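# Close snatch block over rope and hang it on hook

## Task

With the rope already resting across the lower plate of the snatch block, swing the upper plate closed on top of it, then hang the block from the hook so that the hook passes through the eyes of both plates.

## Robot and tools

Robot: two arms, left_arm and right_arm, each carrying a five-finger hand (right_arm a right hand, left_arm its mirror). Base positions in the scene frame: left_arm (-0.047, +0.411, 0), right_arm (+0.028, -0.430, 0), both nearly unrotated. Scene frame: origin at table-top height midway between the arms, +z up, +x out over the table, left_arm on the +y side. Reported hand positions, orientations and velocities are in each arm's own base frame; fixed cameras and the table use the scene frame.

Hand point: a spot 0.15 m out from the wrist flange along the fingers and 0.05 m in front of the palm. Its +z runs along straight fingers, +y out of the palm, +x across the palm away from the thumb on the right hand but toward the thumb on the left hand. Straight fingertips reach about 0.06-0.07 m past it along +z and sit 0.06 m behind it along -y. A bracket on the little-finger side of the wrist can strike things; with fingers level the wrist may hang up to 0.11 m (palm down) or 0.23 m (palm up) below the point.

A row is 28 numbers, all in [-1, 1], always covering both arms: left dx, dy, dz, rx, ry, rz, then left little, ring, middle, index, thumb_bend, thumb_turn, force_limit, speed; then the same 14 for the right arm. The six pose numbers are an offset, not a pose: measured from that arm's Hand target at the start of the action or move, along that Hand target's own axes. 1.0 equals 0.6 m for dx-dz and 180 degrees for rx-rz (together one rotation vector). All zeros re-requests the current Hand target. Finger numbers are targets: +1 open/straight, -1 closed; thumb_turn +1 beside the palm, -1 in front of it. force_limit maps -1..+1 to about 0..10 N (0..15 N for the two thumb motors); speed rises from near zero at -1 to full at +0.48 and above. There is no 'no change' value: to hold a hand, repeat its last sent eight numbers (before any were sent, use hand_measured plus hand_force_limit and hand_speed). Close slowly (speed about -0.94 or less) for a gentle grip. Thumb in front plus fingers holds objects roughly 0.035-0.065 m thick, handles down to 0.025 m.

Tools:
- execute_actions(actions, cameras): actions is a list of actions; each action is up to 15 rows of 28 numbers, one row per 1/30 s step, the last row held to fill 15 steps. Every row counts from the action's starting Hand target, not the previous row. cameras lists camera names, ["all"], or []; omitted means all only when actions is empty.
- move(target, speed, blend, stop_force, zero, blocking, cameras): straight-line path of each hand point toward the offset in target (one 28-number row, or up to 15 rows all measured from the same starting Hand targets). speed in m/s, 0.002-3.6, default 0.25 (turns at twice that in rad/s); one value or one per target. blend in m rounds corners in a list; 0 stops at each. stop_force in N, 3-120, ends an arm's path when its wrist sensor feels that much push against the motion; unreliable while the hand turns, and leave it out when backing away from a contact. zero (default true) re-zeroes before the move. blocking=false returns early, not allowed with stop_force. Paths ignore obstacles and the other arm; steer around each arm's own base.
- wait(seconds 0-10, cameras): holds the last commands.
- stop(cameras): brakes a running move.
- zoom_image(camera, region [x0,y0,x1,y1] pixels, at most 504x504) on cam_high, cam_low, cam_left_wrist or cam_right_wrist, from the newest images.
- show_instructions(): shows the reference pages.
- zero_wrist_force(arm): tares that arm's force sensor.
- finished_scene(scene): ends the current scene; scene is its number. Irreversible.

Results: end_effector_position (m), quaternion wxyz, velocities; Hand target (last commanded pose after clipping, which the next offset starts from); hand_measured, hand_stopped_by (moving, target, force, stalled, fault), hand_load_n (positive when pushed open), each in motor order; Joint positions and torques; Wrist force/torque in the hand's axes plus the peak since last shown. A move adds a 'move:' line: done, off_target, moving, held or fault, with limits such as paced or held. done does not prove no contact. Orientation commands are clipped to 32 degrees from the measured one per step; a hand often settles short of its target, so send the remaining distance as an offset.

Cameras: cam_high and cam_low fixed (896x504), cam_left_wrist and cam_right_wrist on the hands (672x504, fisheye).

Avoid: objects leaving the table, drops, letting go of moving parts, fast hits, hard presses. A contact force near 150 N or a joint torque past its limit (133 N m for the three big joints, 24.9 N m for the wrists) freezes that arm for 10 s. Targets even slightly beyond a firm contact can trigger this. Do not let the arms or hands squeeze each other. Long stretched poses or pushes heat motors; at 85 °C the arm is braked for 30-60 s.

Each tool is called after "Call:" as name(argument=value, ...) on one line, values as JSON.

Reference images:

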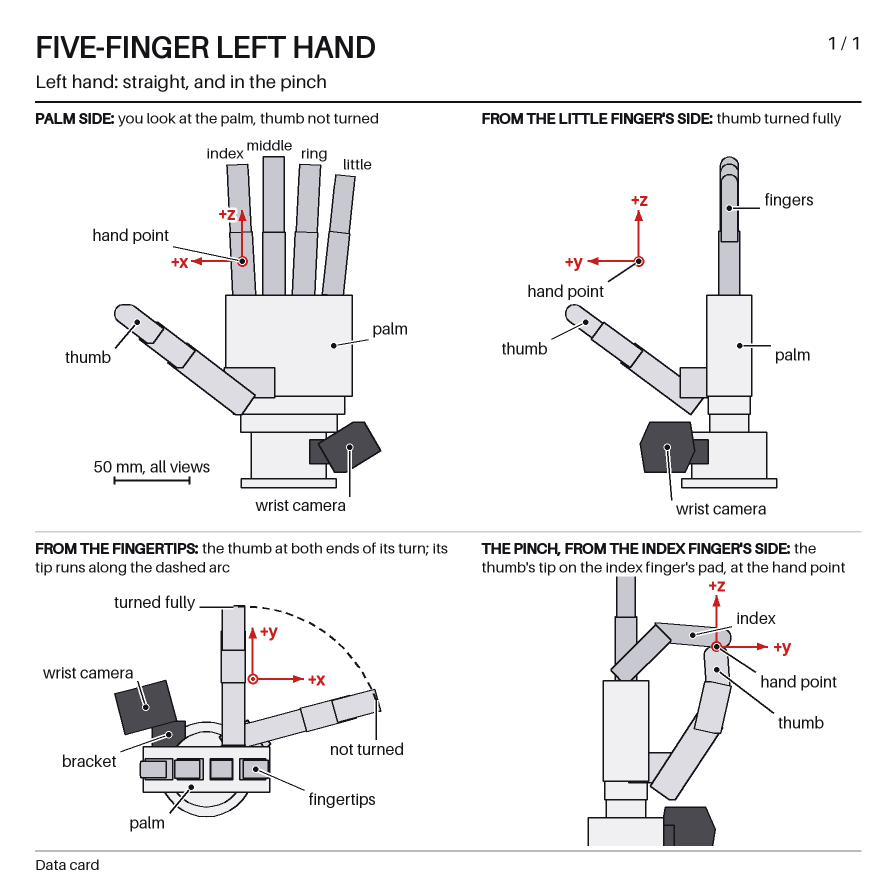

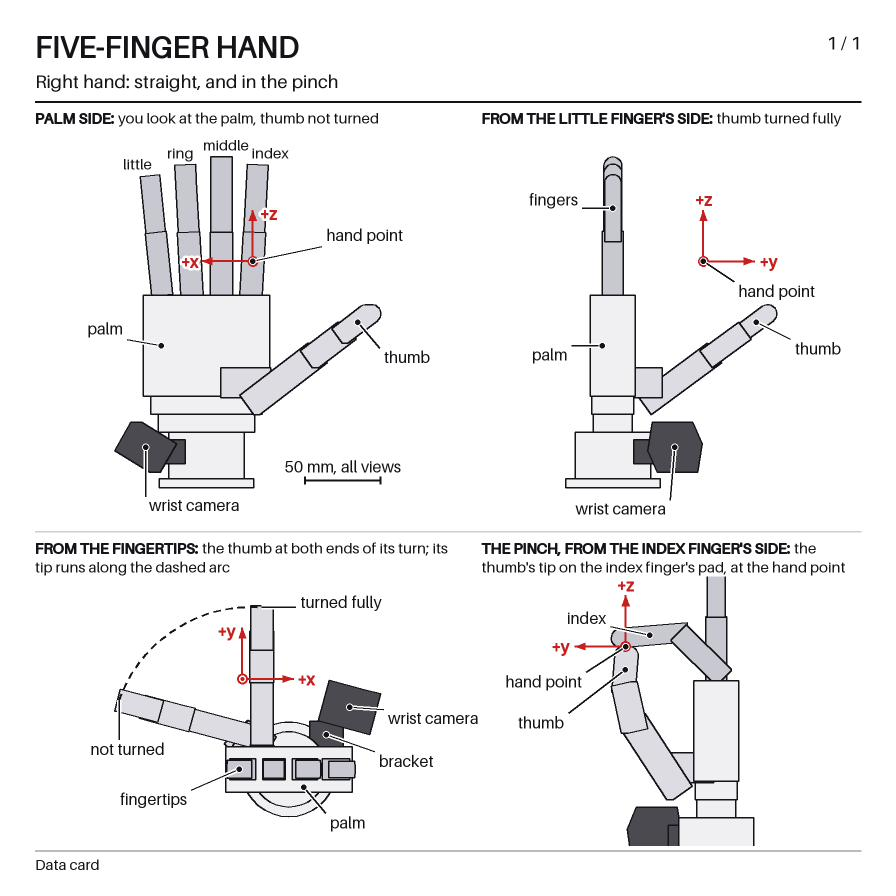

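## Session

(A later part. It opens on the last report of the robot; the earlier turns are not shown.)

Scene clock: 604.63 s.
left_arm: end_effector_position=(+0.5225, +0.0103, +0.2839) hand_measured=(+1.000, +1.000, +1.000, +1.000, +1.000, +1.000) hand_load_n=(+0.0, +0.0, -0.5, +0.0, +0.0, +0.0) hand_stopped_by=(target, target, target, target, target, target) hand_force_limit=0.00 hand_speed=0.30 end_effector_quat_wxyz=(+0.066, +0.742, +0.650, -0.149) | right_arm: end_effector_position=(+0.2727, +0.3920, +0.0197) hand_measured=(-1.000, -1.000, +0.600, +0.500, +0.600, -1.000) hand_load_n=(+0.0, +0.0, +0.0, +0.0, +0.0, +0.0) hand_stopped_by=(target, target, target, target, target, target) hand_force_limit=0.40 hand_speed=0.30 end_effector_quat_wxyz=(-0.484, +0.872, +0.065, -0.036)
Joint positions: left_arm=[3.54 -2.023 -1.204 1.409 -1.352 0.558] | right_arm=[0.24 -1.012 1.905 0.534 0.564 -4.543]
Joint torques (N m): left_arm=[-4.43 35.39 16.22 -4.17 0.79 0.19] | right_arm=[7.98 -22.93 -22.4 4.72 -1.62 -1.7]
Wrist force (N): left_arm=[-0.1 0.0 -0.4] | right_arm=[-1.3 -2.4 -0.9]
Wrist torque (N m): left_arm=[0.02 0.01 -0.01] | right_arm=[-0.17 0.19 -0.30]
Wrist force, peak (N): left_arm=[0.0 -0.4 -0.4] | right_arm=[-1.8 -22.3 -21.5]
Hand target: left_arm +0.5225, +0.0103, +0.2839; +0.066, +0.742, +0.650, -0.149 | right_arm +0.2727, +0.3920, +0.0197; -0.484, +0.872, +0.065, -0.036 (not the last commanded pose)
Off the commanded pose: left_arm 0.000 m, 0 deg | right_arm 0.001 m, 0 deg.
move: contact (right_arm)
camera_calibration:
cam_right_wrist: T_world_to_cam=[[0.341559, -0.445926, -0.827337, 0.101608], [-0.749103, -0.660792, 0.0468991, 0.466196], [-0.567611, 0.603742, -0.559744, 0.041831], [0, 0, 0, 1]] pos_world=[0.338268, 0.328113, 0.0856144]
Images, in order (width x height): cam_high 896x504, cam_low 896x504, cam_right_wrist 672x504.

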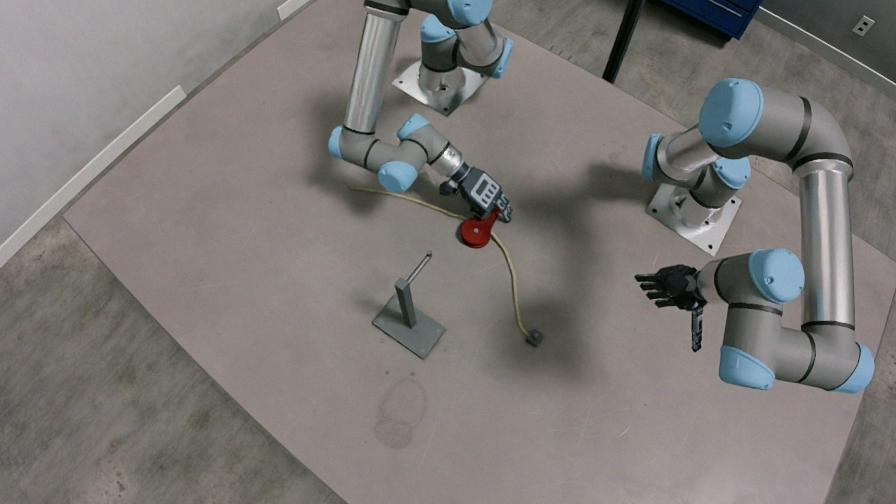

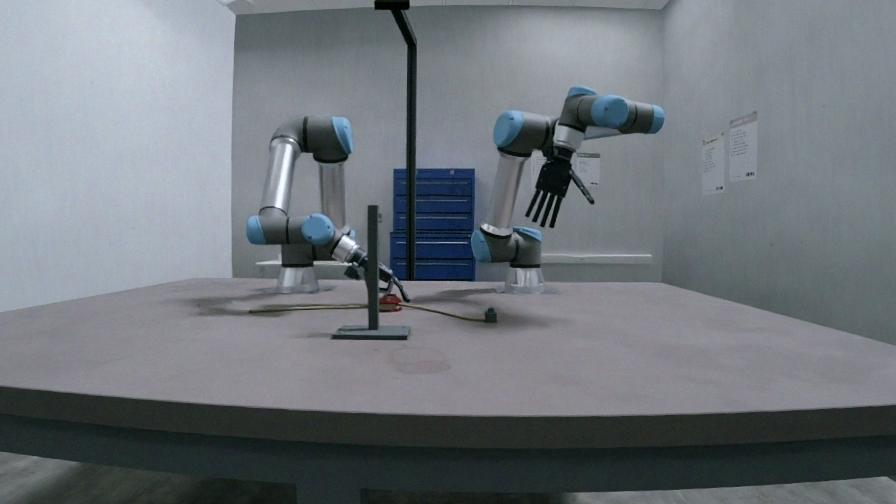

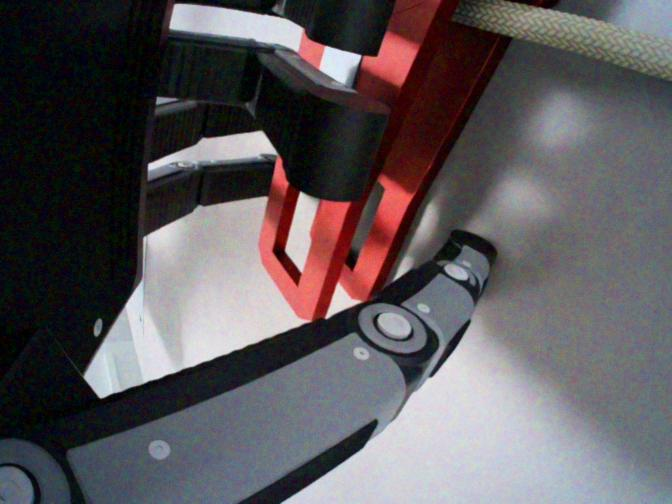

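Call:
move(target=[0,0,0,0,0,0,1,1,1,1,1,1,0,0.3,0,-0.0028,-0.0018,0,0,0,-1,-1,0.65,0.27,0.6,-1,-0.4,-0.6], speed=0.05, cameras=["cam_low"])

Call:
zoom_image(camera="cam_low", region=[370, 250, 430, 310])

Scene clock: 608.90 s.
left_arm: end_effector_position=(+0.5225, +0.0103, +0.2839) hand_measured=(+1.000, +1.000, +1.000, +1.000, +1.000, +1.000) hand_load_n=(+0.0, +0.0, +0.0, +0.0, +0.0, +0.5) hand_stopped_by=(target, target, target, target, target, target) hand_force_limit=0.00 hand_speed=0.30 end_effector_quat_wxyz=(+0.066, +0.742, +0.650, -0.149) | right_arm: end_effector_position=(+0.2727, +0.3920, +0.0217) hand_measured=(-1.000, -1.000, +0.650, +0.270, +0.600, -1.000) hand_load_n=(+0.0, +0.0, +0.0, +0.0, +0.0, +0.0) hand_stopped_by=(target, target, target, target, target, target) hand_force_limit=-0.40 hand_speed=-0.60 end_effector_quat_wxyz=(-0.484, +0.872, +0.065, -0.036)
Joint positions: left_arm=[3.54 -2.023 -1.204 1.409 -1.352 0.558] | right_arm=[0.24 -1.016 1.904 0.539 0.564 -4.543]
Joint torques (N m): left_arm=[-5.01 35.78 14.22 -4.25 1.07 -0.09] | right_arm=[-9.42 -32.5 -21.92 4.04 -2.49 -1.53]
Wrist force (N): left_arm=[0.0 -0.1 -0.1] | right_arm=[-1.1 -0.8 0.2]
Wrist torque (N m): left_arm=[0.00 -0.01 0.00] | right_arm=[-0.06 0.17 -0.25]
Wrist force, peak (N): left_arm=[0.1 -0.2 -0.5] | right_arm=[-1.6 -2.6 -1.5]
Hand target: left_arm +0.5225, +0.0103, +0.2839; +0.066, +0.742, +0.650, -0.149 | right_arm +0.2727, +0.3920, +0.0217; -0.484, +0.872, +0.065, -0.036
Off the commanded pose: left_arm 0.000 m, 0 deg | right_arm 0.000 m, 0 deg.
move: done
Images, in order (width x height): cam_low 896x504.

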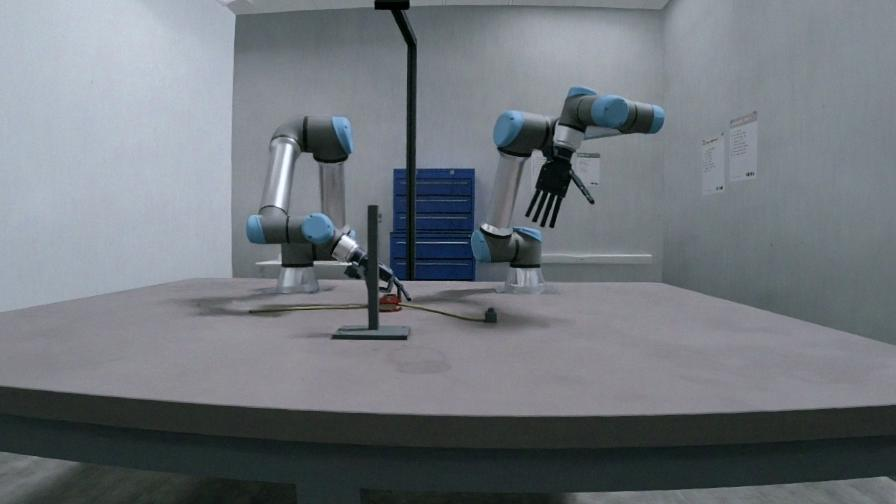

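Scaled by 8.400 from the camera's 896x504 image, which has a finer 1280x720 frame.

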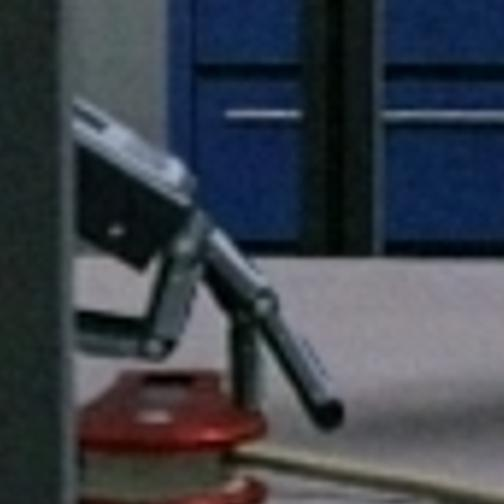

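Call:
execute_actions(actions=[])

Scene clock: 631.10 s.
left_arm: end_effector_position=(+0.5225, +0.0103, +0.2839) hand_measured=(+1.000, +1.000, +1.000, +1.000, +1.000, +1.000) hand_load_n=(+0.0, +0.0, +0.0, +0.0, +0.0, +0.0) hand_stopped_by=(target, target, target, target, target, target) hand_force_limit=0.00 hand_speed=0.30 end_effector_quat_wxyz=(+0.066, +0.742, +0.650, -0.149) | right_arm: end_effector_position=(+0.2727, +0.3920, +0.0217) hand_measured=(-1.000, -1.000, +0.650, +0.270, +0.600, -1.000) hand_load_n=(+0.0, +0.0, +0.0, +0.0, +0.0, +0.0) hand_stopped_by=(target, target, target, target, target, target) hand_force_limit=-0.40 hand_speed=-0.60 end_effector_quat_wxyz=(-0.484, +0.872, +0.065, -0.036)
Joint positions: left_arm=[3.54 -2.023 -1.204 1.409 -1.352 0.558] | right_arm=[0.24 -1.016 1.904 0.539 0.564 -4.543]
Joint velocities: within noise
Joint torques (N m): left_arm=[-6.09 36.72 15.07 -4.5 1.05 -0.09] | right_arm=[-10.73 -23.77 -13.43 -0.17 -2.45 -1.28]
Motor temperatures (°C): left_arm=[26 28 22 34 29 29] | right_arm=[26 25 25 32 34 38]
Wrist force (N): left_arm=[0.0 -0.1 -0.6] | right_arm=[-1.1 -1.0 0.3]
Wrist torque (N m): left_arm=[0.02 -0.02 0.00] | right_arm=[-0.10 0.18 -0.25]
Wrist force, peak (N): left_arm=[0.0 -0.1 -0.6] | right_arm=[-1.3 -0.9 0.8]
Hand target: left_arm +0.5225, +0.0103, +0.2839; +0.066, +0.742, +0.650, -0.149 | right_arm +0.2727, +0.3920, +0.0217; -0.484, +0.872, +0.065, -0.036
Off the commanded pose: left_arm 0.000 m, 0 deg | right_arm 0.000 m, 0 deg.
camera_calibration:
cam_left_wrist: T_world_to_cam=[[-0.925738, 0.378164, -0.000588394, 0.480724], [0.369126, 0.903949, 0.215922, -0.267761], [0.082186, 0.19967, -0.97641, 0.348213], [0, 0, 0, 1]] pos_world=[0.515244, -0.00927812, 0.398097]
cam_right_wrist: T_world_to_cam=[[0.341559, -0.445926, -0.827337, 0.103262], [-0.749103, -0.660792, 0.0468991, 0.466102], [-0.567611, 0.603742, -0.559744, 0.0429505], [0, 0, 0, 1]] pos_world=[0.338268, 0.328113, 0.0876144]

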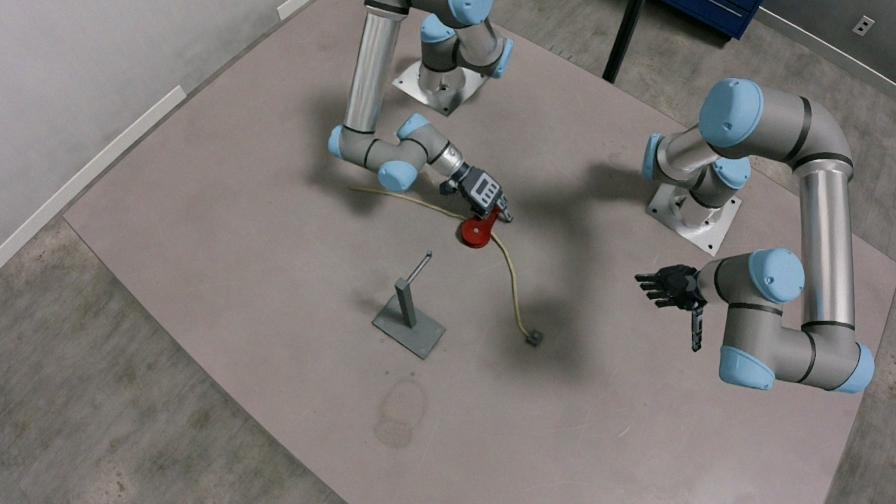

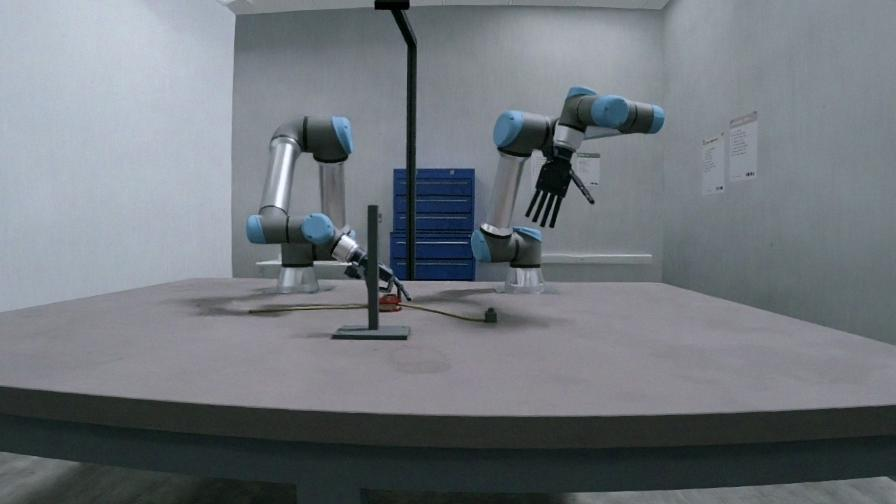

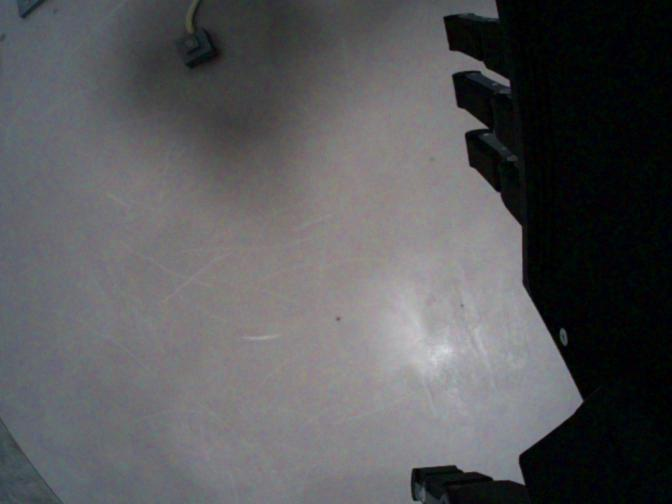

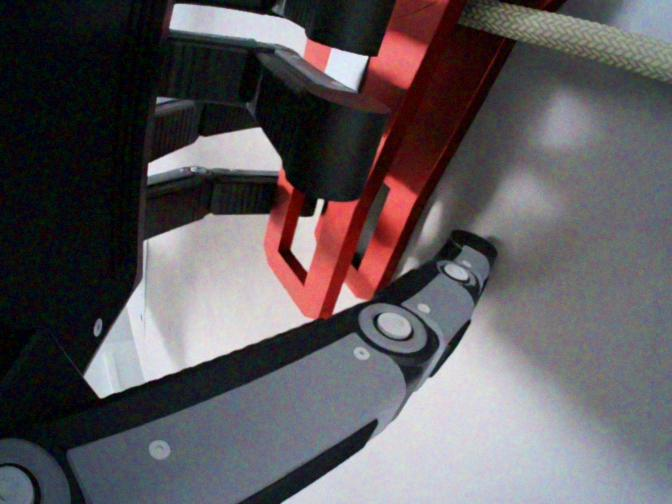

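Call:
execute_actions(actions=[[[0,0,0,0,0,0,1,1,1,1,1,1,0,0.3,0,0,0,0,0,0,-1,-1,0.65,0.27,0.2,-1,-0.5,-0.8]],[[0,0,0,0,0,0,1,1,1,1,1,1,0,0.3,0,0,0,0,0,0,-1,-1,0.65,0.27,0.2,-1,-0.5,-0.8]]], cameras=["cam_right_wrist","cam_low"])

Call:
zoom_image(camera="cam_low", region=[330, 240, 450, 330])

Scene clock: 643.43 s.
left_arm: end_effector_position=(+0.5225, +0.0103, +0.2839) hand_measured=(+1.000, +1.000, +1.000, +1.000, +1.000, +1.000) hand_load_n=(+0.0, +0.0, +0.0, +0.0, +0.0, +0.0) hand_stopped_by=(target, target, target, target, target, target) hand_force_limit=0.00 hand_speed=0.30 end_effector_quat_wxyz=(+0.066, +0.742, +0.650, -0.149) | right_arm: end_effector_position=(+0.2727, +0.3920, +0.0217) hand_measured=(-1.000, -1.000, +0.650, +0.270, +0.202, -1.000) hand_load_n=(+0.0, +0.0, +0.0, +1.5, +3.5, +0.5) hand_stopped_by=(target, target, target, target, target, target) hand_force_limit=-0.50 hand_speed=-0.80 end_effector_quat_wxyz=(-0.484, +0.872, +0.065, -0.036)
Joint positions: left_arm=[3.54 -2.023 -1.204 1.409 -1.352 0.558] | right_arm=[0.24 -1.016 1.904 0.539 0.564 -4.543]
Joint torques (N m): left_arm=[-6.15 35.7 14.42 -4.21 0.85 0.05] | right_arm=[-10.24 -24.47 0.77 -0.15 -2.48 -0.84]
Wrist force (N): left_arm=[0.0 0.0 -0.4] | right_arm=[-1.0 0.6 1.3]
Wrist torque (N m): left_arm=[0.02 0.00 -0.01] | right_arm=[-0.04 0.15 -0.19]
Wrist force, peak (N): left_arm=[0.2 -0.4 -0.3] | right_arm=[-1.5 -1.0 0.5]
Hand target: left_arm +0.5225, +0.0103, +0.2839; +0.066, +0.742, +0.650, -0.149 | right_arm +0.2727, +0.3920, +0.0217; -0.484, +0.872, +0.065, -0.036
Off the commanded pose: left_arm 0.000 m, 0 deg | right_arm 0.000 m, 0 deg.
Step readings (end_effector_position of left_arm | right_arm):
0: (+0.5225, +0.0103, +0.2839) | (+0.2727, +0.3920, +0.0217)
1: (+0.5225, +0.0103, +0.2839) | (+0.2727, +0.3920, +0.0217)
2: (+0.5225, +0.0103, +0.2839) | (+0.2727, +0.3920, +0.0217)
4: (+0.5225, +0.0103, +0.2839) | (+0.2727, +0.3920, +0.0217)
8: (+0.5225, +0.0103, +0.2839) | (+0.2727, +0.3920, +0.0217)
15: (+0.5225, +0.0103, +0.2839) | (+0.2727, +0.3920, +0.0217)
16: (+0.5225, +0.0103, +0.2839) | (+0.2727, +0.3920, +0.0217)
17: (+0.5225, +0.0103, +0.2839) | (+0.2727, +0.3920, +0.0217)
19: (+0.5225, +0.0103, +0.2839) | (+0.2727, +0.3920, +0.0217)
23: (+0.5225, +0.0103, +0.2839) | (+0.2727, +0.3920, +0.0217)
30: (+0.5225, +0.0103, +0.2839) | (+0.2727, +0.3920, +0.0217)
camera_calibration:
cam_right_wrist: T_world_to_cam=[[0.341559, -0.445926, -0.827337, 0.103262], [-0.749103, -0.660792, 0.0468991, 0.466102], [-0.567611, 0.603742, -0.559744, 0.0429505], [0, 0, 0, 1]] pos_world=[0.338268, 0.328113, 0.0876144]
Images, in order (width x height): cam_low 896x504, cam_right_wrist 672x504.

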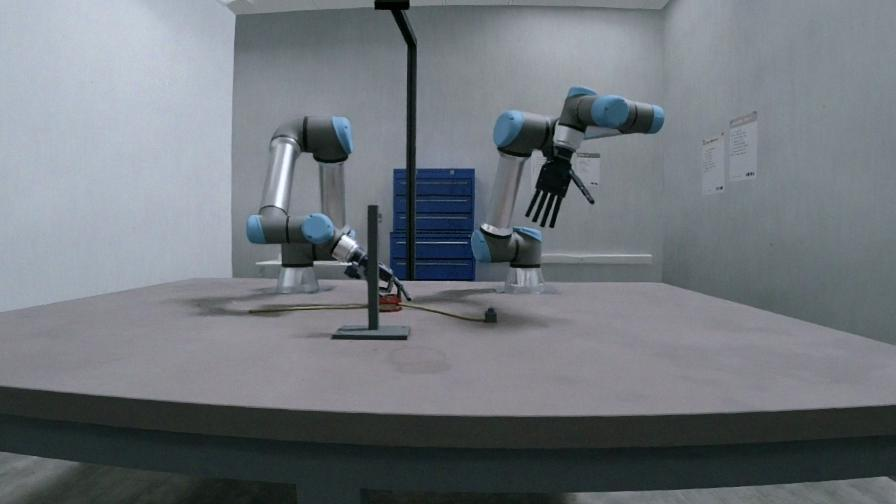

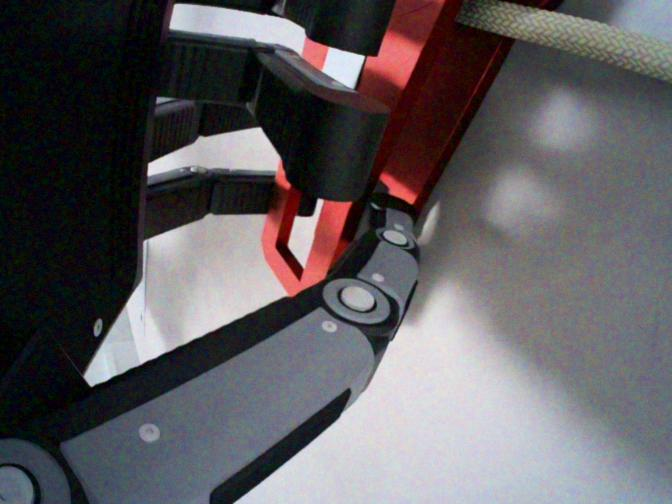

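Scaled by 4.200 from the camera's 896x504 image, which has a finer 1280x720 frame.

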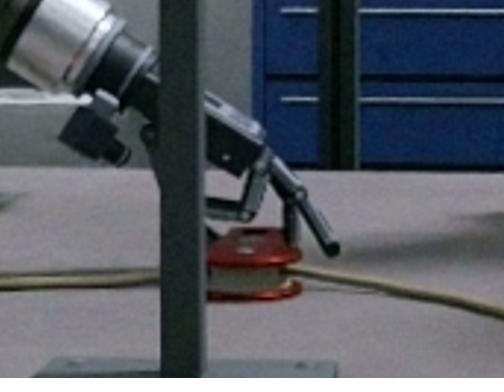

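Call:
zoom_image(camera="cam_right_wrist", region=[220, 0, 560, 320])

Scaled by 1.482 from the camera's 672x504 image, which has a finer 960x720 frame.

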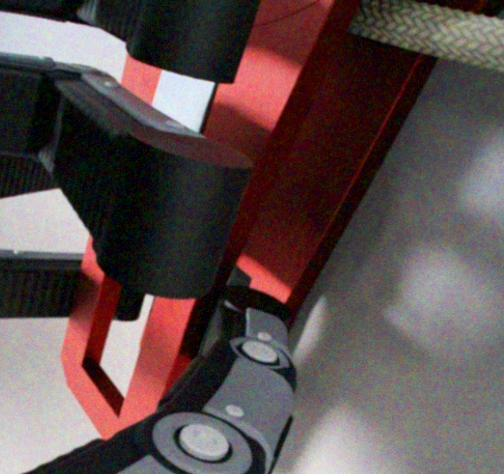

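Call:
execute_actions(actions=[[[0,0,0,0,0,0,1,1,1,1,1,1,0,0.3,0,0,0,0,0,0,-1,-1,0.65,0.27,0.05,-1,-0.2,-0.85]],[[0,0,0,0,0,0,1,1,1,1,1,1,0,0.3,0,0,0,0,0,0,-1,-1,0.65,0.27,0.05,-1,-0.2,-0.85]]], cameras=["cam_right_wrist"])

Call:
zoom_image(camera="cam_right_wrist", region=[220, 0, 560, 320])

Scene clock: 653.07 s.
left_arm: end_effector_position=(+0.5225, +0.0103, +0.2839) hand_measured=(+1.000, +1.000, +1.000, +1.000, +1.000, +1.000) hand_load_n=(+0.0, +0.0, +0.0, +0.0, +0.0, +0.0) hand_stopped_by=(target, target, target, target, target, target) hand_force_limit=0.00 hand_speed=0.30 end_effector_quat_wxyz=(+0.066, +0.742, +0.650, -0.149) | right_arm: end_effector_position=(+0.2727, +0.3920, +0.0217) hand_measured=(-1.000, -1.000, +0.650, +0.270, +0.150, -1.000) hand_load_n=(+0.0, +0.0, +0.0, +4.5, +6.0, -1.0) hand_stopped_by=(target, target, target, target, force, target) hand_force_limit=-0.20 hand_speed=-0.85 end_effector_quat_wxyz=(-0.484, +0.872, +0.065, -0.036)
Joint positions: left_arm=[3.54 -2.023 -1.204 1.409 -1.352 0.558] | right_arm=[0.24 -1.016 1.904 0.539 0.564 -4.543]
Joint torques (N m): left_arm=[-5.33 35.25 15.01 -4.25 0.98 -0.2] | right_arm=[-9.89 -32.75 0.75 0.66 -2.57 -0.28]
Wrist force (N): left_arm=[0.1 -0.3 -0.1] | right_arm=[-1.2 -0.2 0.7]
Wrist torque (N m): left_arm=[-0.03 -0.01 0.01] | right_arm=[0.02 0.22 -0.21]
Wrist force, peak (N): left_arm=[-0.1 -0.5 -0.2] | right_arm=[-1.2 0.8 1.5]
Hand target: left_arm +0.5225, +0.0103, +0.2839; +0.066, +0.742, +0.650, -0.149 | right_arm +0.2727, +0.3920, +0.0217; -0.484, +0.872, +0.065, -0.036
Off the commanded pose: left_arm 0.000 m, 0 deg | right_arm 0.000 m, 0 deg.
Step readings (end_effector_position of left_arm | right_arm):
0: (+0.5225, +0.0103, +0.2839) | (+0.2727, +0.3920, +0.0217)
1: (+0.5225, +0.0103, +0.2839) | (+0.2727, +0.3920, +0.0217)
2: (+0.5225, +0.0103, +0.2839) | (+0.2727, +0.3920, +0.0217)
4: (+0.5225, +0.0103, +0.2839) | (+0.2727, +0.3920, +0.0217)
8: (+0.5225, +0.0103, +0.2839) | (+0.2727, +0.3920, +0.0217)
15: (+0.5225, +0.0103, +0.2839) | (+0.2727, +0.3920, +0.0217)
16: (+0.5225, +0.0103, +0.2839) | (+0.2727, +0.3920, +0.0217)
17: (+0.5225, +0.0103, +0.2839) | (+0.2727, +0.3920, +0.0217)
19: (+0.5225, +0.0103, +0.2839) | (+0.2727, +0.3920, +0.0217)
23: (+0.5225, +0.0103, +0.2839) | (+0.2727, +0.3920, +0.0217)
30: (+0.5225, +0.0103, +0.2839) | (+0.2727, +0.3920, +0.0217)
camera_calibration:
cam_right_wrist: T_world_to_cam=[[0.341559, -0.445926, -0.827337, 0.103262], [-0.749103, -0.660792, 0.0468991, 0.466102], [-0.567611, 0.603742, -0.559744, 0.0429505], [0, 0, 0, 1]] pos_world=[0.338268, 0.328113, 0.0876144]
Images, in order (width x height): cam_right_wrist 672x504.

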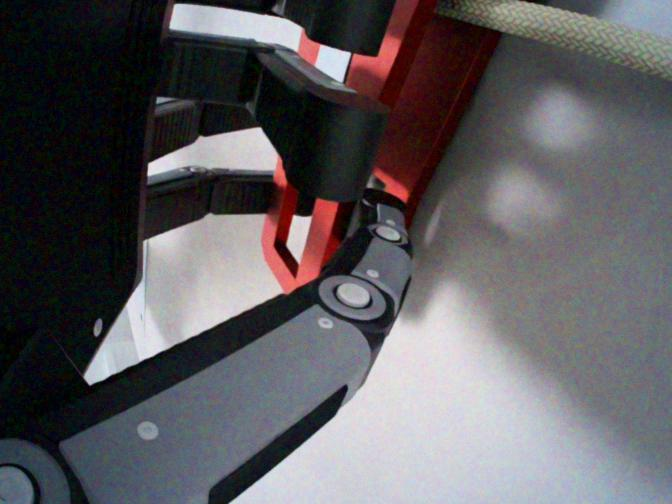

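Scaled by 1.482 from the camera's 672x504 image, which has a finer 960x720 frame.

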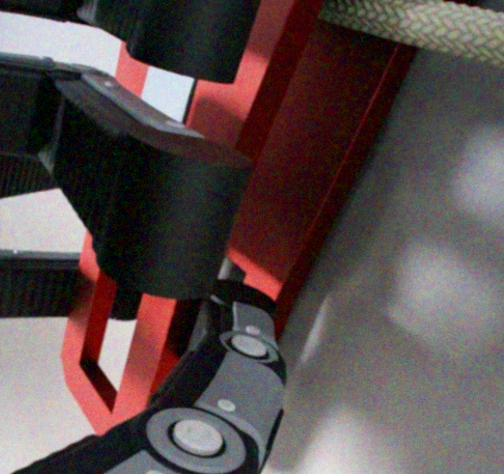

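Call:
execute_actions(actions=[[[0,0,0,0,0,0,1,1,1,1,1,1,0,0.3,0,0,0,0,0,0,-1,-1,0.65,0.3,0.7,-1,-0.2,-0.5]],[[0,0,0,0,0,0,1,1,1,1,1,1,0,0.3,0,0,0,0,0,0,-1,-1,0.65,0.35,0.7,-1,-0.2,-0.5]]])

Call:
move(target=[0,0,0,0,0,0,1,1,1,1,1,1,0,0.3,0,-0.0437,-0.0707,0,0,0,-1,-1,0.65,0.35,0.7,-1,-0.2,-0.5], speed=0.06, cameras=["cam_right_wrist"])

Scene clock: 737.43 s.
left_arm: end_effector_position=(+0.5225, +0.0103, +0.2839) hand_measured=(+1.000, +1.000, +1.000, +1.000, +1.000, +1.000) hand_load_n=(+0.0, +0.0, +0.0, +0.0, +0.0, +0.0) hand_stopped_by=(target, target, target, target, target, target) hand_force_limit=0.00 hand_speed=0.30 end_effector_quat_wxyz=(+0.066, +0.742, +0.650, -0.149) | right_arm: end_effector_position=(+0.2727, +0.3920, +0.0217) hand_measured=(-1.000, -1.000, +0.650, +0.350, +0.700, -1.000) hand_load_n=(+0.0, +0.0, +0.0, +0.0, +0.0, +0.0) hand_stopped_by=(target, target, target, target, target, target) hand_force_limit=-0.20 hand_speed=-0.50 end_effector_quat_wxyz=(-0.484, +0.872, +0.065, -0.036)
Joint positions: left_arm=[3.54 -2.023 -1.204 1.409 -1.352 0.558] | right_arm=[0.24 -1.016 1.904 0.539 0.564 -4.543]
Joint torques (N m): left_arm=[-5.73 35.49 14.95 -4.3 0.99 0.01] | right_arm=[-10.46 -35.25 0.94 1.13 -2.6 0.22]
Wrist force (N): left_arm=[-0.1 0.0 -0.3] | right_arm=[-1.0 -1.0 0.4]
Wrist torque (N m): left_arm=[0.02 0.02 -0.01] | right_arm=[-0.11 0.16 -0.25]
Wrist force, peak (N): left_arm=[-0.1 -0.2 -0.6] | right_arm=[-1.3 -0.8 0.8]
Hand target: left_arm +0.5225, +0.0103, +0.2839; +0.066, +0.742, +0.650, -0.149 | right_arm +0.2727, +0.3920, +0.0217; -0.484, +0.872, +0.065, -0.036
Off the commanded pose: left_arm 0.000 m, 0 deg | right_arm 0.000 m, 0 deg.
Step readings (end_effector_position of left_arm | right_arm):
0: (+0.5225, +0.0103, +0.2839) | (+0.2727, +0.3920, +0.0217)
1: (+0.5225, +0.0103, +0.2839) | (+0.2727, +0.3920, +0.0217)
2: (+0.5225, +0.0103, +0.2839) | (+0.2727, +0.3920, +0.0217)
4: (+0.5225, +0.0103, +0.2839) | (+0.2727, +0.3920, +0.0217)
8: (+0.5225, +0.0103, +0.2839) | (+0.2727, +0.3920, +0.0217)
15: (+0.5225, +0.0103, +0.2839) | (+0.2727, +0.3920, +0.0217)
16: (+0.5225, +0.0103, +0.2839) | (+0.2727, +0.3920, +0.0217)
17: (+0.5225, +0.0103, +0.2839) | (+0.2727, +0.3920, +0.0217)
19: (+0.5225, +0.0103, +0.2839) | (+0.2727, +0.3920, +0.0217)
23: (+0.5225, +0.0103, +0.2839) | (+0.2727, +0.3920, +0.0217)
30: (+0.5225, +0.0103, +0.2839) | (+0.2727, +0.3920, +0.0217)

Scene clock: 738.60 s.
left_arm: end_effector_position=(+0.5225, +0.0103, +0.2839) hand_measured=(+1.000, +1.000, +1.000, +1.000, +1.000, +1.000) hand_load_n=(+0.5, +0.0, +0.0, +0.0, +0.0, +0.0) hand_stopped_by=(target, target, target, target, target, target) hand_force_limit=0.00 hand_speed=0.30 end_effector_quat_wxyz=(+0.066, +0.742, +0.650, -0.149) | right_arm: end_effector_position=(+0.2761, +0.3701, +0.0664) hand_measured=(-1.000, -1.000, +0.650, +0.350, +0.700, -1.000) hand_load_n=(+0.0, +0.0, +0.0, +0.0, +0.0, +0.0) hand_stopped_by=(target, target, target, target, target, target) hand_force_limit=-0.20 hand_speed=-0.50 end_effector_quat_wxyz=(-0.484, +0.872, +0.065, -0.036)
Joint positions: left_arm=[3.54 -2.023 -1.204 1.409 -1.352 0.558] | right_arm=[0.18 -1.096 1.912 0.706 0.558 -4.655]
Joint torques (N m): left_arm=[-5.16 35.68 14.41 -4.36 1.1 -0.01] | right_arm=[13.41 -22.5 -3.25 -0.25 -2.49 1.42]
Wrist force (N): left_arm=[0.4 -0.1 0.0] | right_arm=[-0.9 -0.5 0.4]
Wrist torque (N m): left_arm=[-0.01 -0.06 0.02] | right_arm=[0.00 0.14 -0.31]
Wrist force, peak (N): left_arm=[-0.3 -0.4 -0.1] | right_arm=[-1.3 -0.9 0.7]
Hand target: left_arm +0.5225, +0.0103, +0.2839; +0.066, +0.742, +0.650, -0.149 | right_arm +0.2760, +0.3701, +0.0664; -0.484, +0.872, +0.065, -0.036
Off the commanded pose: left_arm 0.000 m, 0 deg | right_arm 0.000 m, 0 deg.
move: done
camera_calibration:
cam_right_wrist: T_world_to_cam=[[0.341388, -0.445927, -0.827408, 0.129341], [-0.749262, -0.660612, 0.0468886, 0.452017], [-0.567504, 0.603938, -0.559641, 0.0830741], [0, 0, 0, 1]] pos_world=[0.341669, 0.306113, 0.132315]
Images, in order (width x height): cam_right_wrist 672x504.

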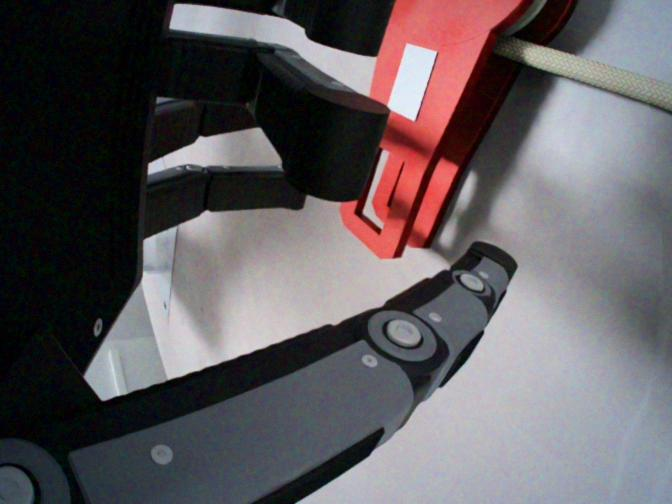

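Call:
move(target=[[0,0,0,0,0,0,1,1,1,1,1,1,0,0.3,-0.0099,-0.2386,-0.227,0,0,0,-1,-1,0.65,0.35,0.7,-1,-0.2,-0.5],[0,0,0,0,0,0,1,1,1,1,1,1,0,0.3,-0.0099,-0.2386,-0.227,0,0.1617,0.2915,-1,-1,0.65,0.35,0.7,-1,-0.2,-0.5],[0,0,0,0,0,0,1,1,1,1,1,1,0,0.3,-0.0099,-0.2386,-0.227,0,0.3235,0.583,-1,-1,0.65,0.35,0.7,-1,-0.2,-0.5]], speed=0.35, cameras=["cam_high"])

Scene clock: 759.73 s.
left_arm: end_effector_position=(+0.5225, +0.0103, +0.2839) hand_measured=(+1.000, +1.000, +1.000, +1.000, +1.000, +1.000) hand_load_n=(+0.0, +0.0, +0.0, -0.5, +0.0, +0.0) hand_stopped_by=(target, target, target, target, target, target) hand_force_limit=0.00 hand_speed=0.30 end_effector_quat_wxyz=(+0.066, +0.742, +0.650, -0.149) | right_arm: end_effector_position=(+0.2761, +0.3300, +0.2600) hand_measured=(-1.000, -1.000, +0.650, +0.350, +0.700, -1.000) hand_load_n=(+0.0, +0.0, +0.0, +0.0, +0.0, +0.0) hand_stopped_by=(target, target, target, target, target, target) hand_force_limit=-0.20 hand_speed=-0.50 end_effector_quat_wxyz=(+0.242, -0.501, +0.831, +0.018)
Joint positions: left_arm=[3.54 -2.023 -1.204 1.409 -1.352 0.558] | right_arm=[0.297 -1.638 1.794 0.946 1.422 -2.323]
Joint torques (N m): left_arm=[-6.1 35.3 13.54 -4.44 1.12 0.16] | right_arm=[-11.64 -20.3 -5.01 -0.79 -0.36 1.13]
Wrist force (N): left_arm=[0.0 0.0 -0.2] | right_arm=[-0.7 -1.0 -0.3]
Wrist torque (N m): left_arm=[0.01 0.00 -0.01] | right_arm=[-0.09 0.03 -0.07]
Wrist force, peak (N): left_arm=[0.4 -0.2 -0.4] | right_arm=[-0.8 -3.0 -1.3]
Hand target: left_arm +0.5225, +0.0103, +0.2839; +0.066, +0.742, +0.650, -0.149 | right_arm +0.2762, +0.3299, +0.2599; +0.242, -0.501, +0.831, +0.018
Off the commanded pose: left_arm 0.000 m, 0 deg | right_arm 0.000 m, 0 deg.
move: done
Images, in order (width x height): cam_high 896x504.

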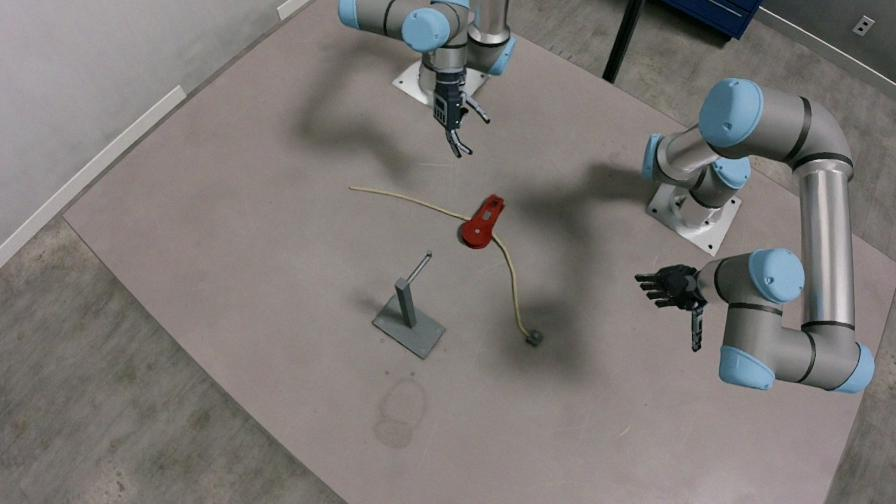

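Call:
move(target=[0,0,0,0,0,0,1,1,1,1,1,1,0,0.3,0,0,0,0,0.1615,0.2911,-1,-1,-0.2,-0.09,1,-1,-0.2,-0.3], speed=0.35, cameras=["cam_right_wrist","cam_high"])

Call:
zoom_image(camera="cam_high", region=[400, 150, 580, 270])

Scene clock: 764.67 s.
left_arm: end_effector_position=(+0.5225, +0.0103, +0.2839) hand_measured=(+1.000, +1.000, +1.000, +1.000, +1.000, +1.000) hand_load_n=(+0.0, +0.0, +0.0, +0.0, +0.0, +0.0) hand_stopped_by=(target, target, target, target, target, target) hand_force_limit=0.00 hand_speed=0.30 end_effector_quat_wxyz=(+0.066, +0.742, +0.650, -0.149) | right_arm: end_effector_position=(+0.2762, +0.3299, +0.2600) hand_measured=(-1.000, -1.000, -0.200, -0.090, +1.000, -1.000) hand_load_n=(+0.0, +0.0, +0.0, +0.0, -0.5, +0.0) hand_stopped_by=(target, target, target, target, target, target) hand_force_limit=-0.20 hand_speed=-0.30 end_effector_quat_wxyz=(+0.000, -0.076, +0.997, +0.000)
Joint positions: left_arm=[3.54 -2.023 -1.204 1.409 -1.352 0.558] | right_arm=[0.436 -1.435 1.623 1.382 1.571 -1.286]
Joint torques (N m): left_arm=[-6.63 35.6 15.03 -4.49 0.99 -0.06] | right_arm=[5.27 -26.57 -2.9 0.73 0.63 1.04]
Wrist force (N): left_arm=[-0.1 -0.1 -0.1] | right_arm=[-0.2 -0.4 -0.3]
Wrist torque (N m): left_arm=[-0.01 0.02 0.00] | right_arm=[-0.01 0.02 -0.06]
Wrist force, peak (N): left_arm=[0.2 -0.2 -0.5] | right_arm=[-0.9 -1.4 -0.3]
Hand target: left_arm +0.5225, +0.0103, +0.2839; +0.066, +0.742, +0.650, -0.149 | right_arm +0.2762, +0.3299, +0.2599; +0.000, -0.075, +0.997, +0.000
Off the commanded pose: left_arm 0.000 m, 0 deg | right_arm 0.000 m, 0 deg.
move: done
camera_calibration:
cam_right_wrist: T_world_to_cam=[[-0.413098, 0.910455, -0.0205233, -0.177385], [0.79236, 0.370441, 0.484704, -0.463288], [0.448904, 0.183968, -0.874437, 0.155315], [0, 0, 0, 1]] pos_world=[0.224092, 0.304549, 0.356731]
Images, in order (width x height): cam_high 896x504, cam_right_wrist 672x504.

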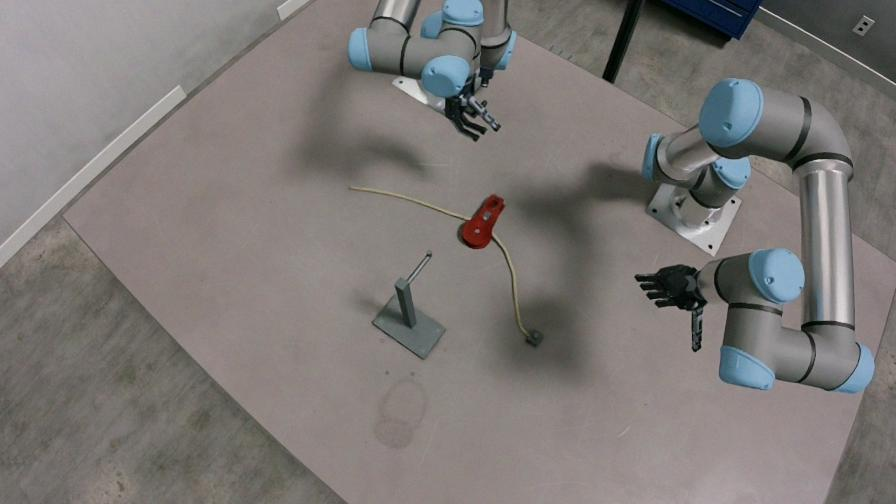

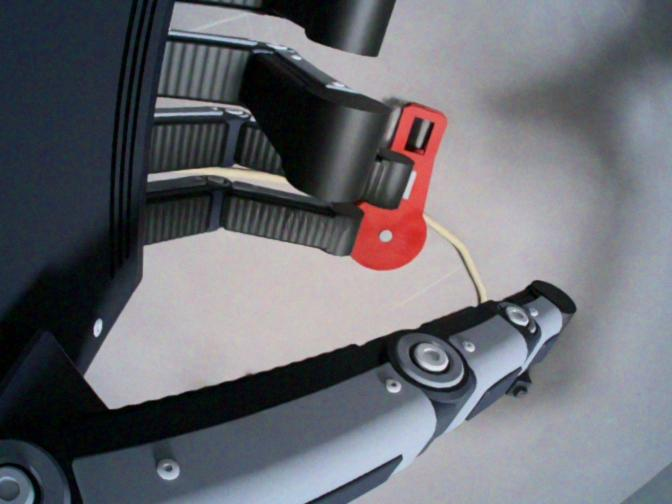

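Scaled by 2.800 from the camera's 896x504 image, which has a finer 1280x720 frame.

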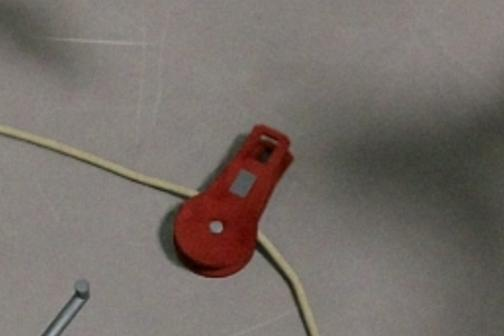

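Call:
zoom_image(camera="cam_right_wrist", region=[260, 90, 470, 290])

Scaled by 2.400 from the camera's 672x504 image, which has a finer 960x720 frame.

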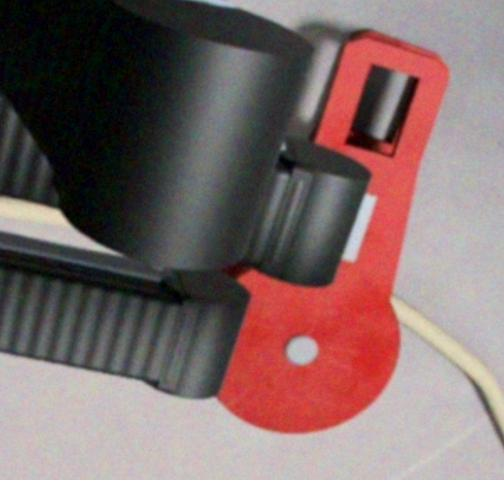

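Call:
move(target=[0,0,0,0,0,0,1,1,1,1,1,1,0,0.3,-0.0577,0.0503,0.3333,0,0,0,-1,-1,-0.2,-0.09,1,-1,-0.2,-0.3], speed=0.2, cameras=["cam_right_wrist","cam_low"])

Call:
zoom_image(camera="cam_low", region=[330, 240, 450, 330])

Scene clock: 798.40 s.
left_arm: end_effector_position=(+0.5225, +0.0103, +0.2839) hand_measured=(+1.000, +1.000, +1.000, +1.000, +1.000, +1.000) hand_load_n=(+0.0, +0.0, +0.0, +0.0, +0.0, +0.0) hand_stopped_by=(target, target, target, target, target, target) hand_force_limit=0.00 hand_speed=0.30 end_effector_quat_wxyz=(+0.066, +0.742, +0.650, -0.149) | right_arm: end_effector_position=(+0.3058, +0.3650, +0.0600) hand_measured=(-1.000, -1.000, -0.200, -0.090, +1.000, -1.000) hand_load_n=(+0.0, +0.0, +0.0, +0.0, +0.0, +0.0) hand_stopped_by=(target, target, target, target, target, target) hand_force_limit=-0.20 hand_speed=-0.30 end_effector_quat_wxyz=(+0.000, -0.075, +0.997, +0.000)
Joint positions: left_arm=[3.54 -2.023 -1.204 1.409 -1.352 0.558] | right_arm=[0.486 -1.135 1.785 0.92 1.571 -1.236]
Joint torques (N m): left_arm=[-5.4 35.27 14.06 -4.62 0.99 -0.12] | right_arm=[-11.5 -22.97 -25.39 1.78 -1.49 -1.6]
Wrist force (N): left_arm=[-0.1 -0.1 -0.1] | right_arm=[-0.2 -0.4 0.2]
Wrist torque (N m): left_arm=[0.00 0.01 0.00] | right_arm=[-0.02 0.01 -0.18]
Wrist force, peak (N): left_arm=[0.0 -0.1 -0.5] | right_arm=[0.0 -0.7 -1.9]
Hand target: left_arm +0.5225, +0.0103, +0.2839; +0.066, +0.742, +0.650, -0.149 | right_arm +0.3059, +0.3649, +0.0600; +0.000, -0.075, +0.997, +0.000
Off the commanded pose: left_arm 0.000 m, 0 deg | right_arm 0.000 m, 0 deg.
move: done
camera_calibration:
cam_right_wrist: T_world_to_cam=[[-0.412921, 0.910536, -0.0205235, -0.201157], [0.792558, 0.370338, 0.48446, -0.402871], [0.448719, 0.183778, -0.874573, -0.0391219], [0, 0, 0, 1]] pos_world=[0.253791, 0.339549, 0.156831]
Images, in order (width x height): cam_low 896x504, cam_right_wrist 672x504.

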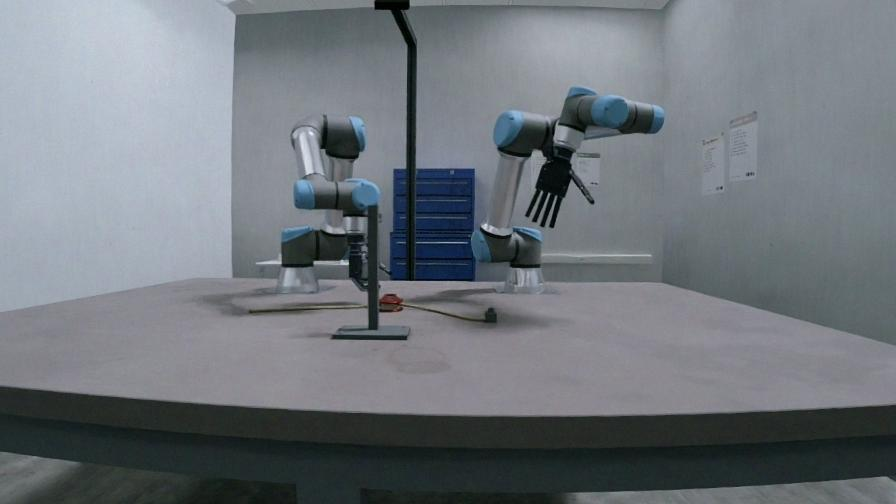

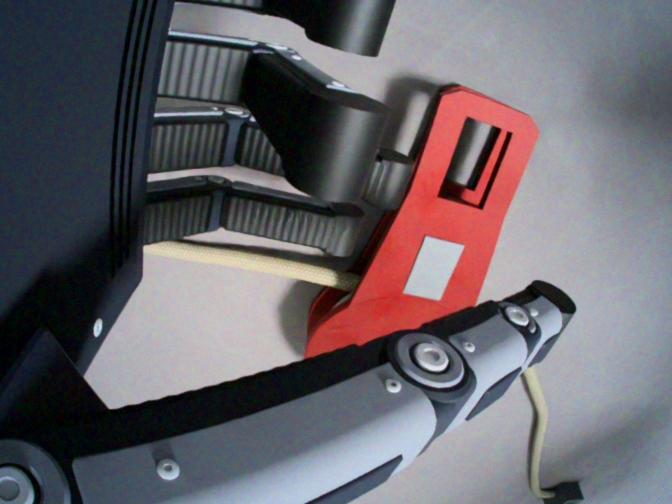

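Scaled by 4.200 from the camera's 896x504 image, which has a finer 1280x720 frame.

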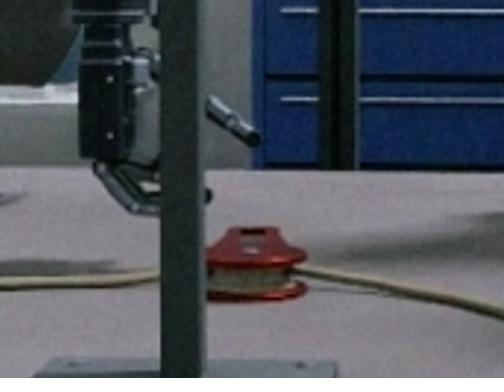

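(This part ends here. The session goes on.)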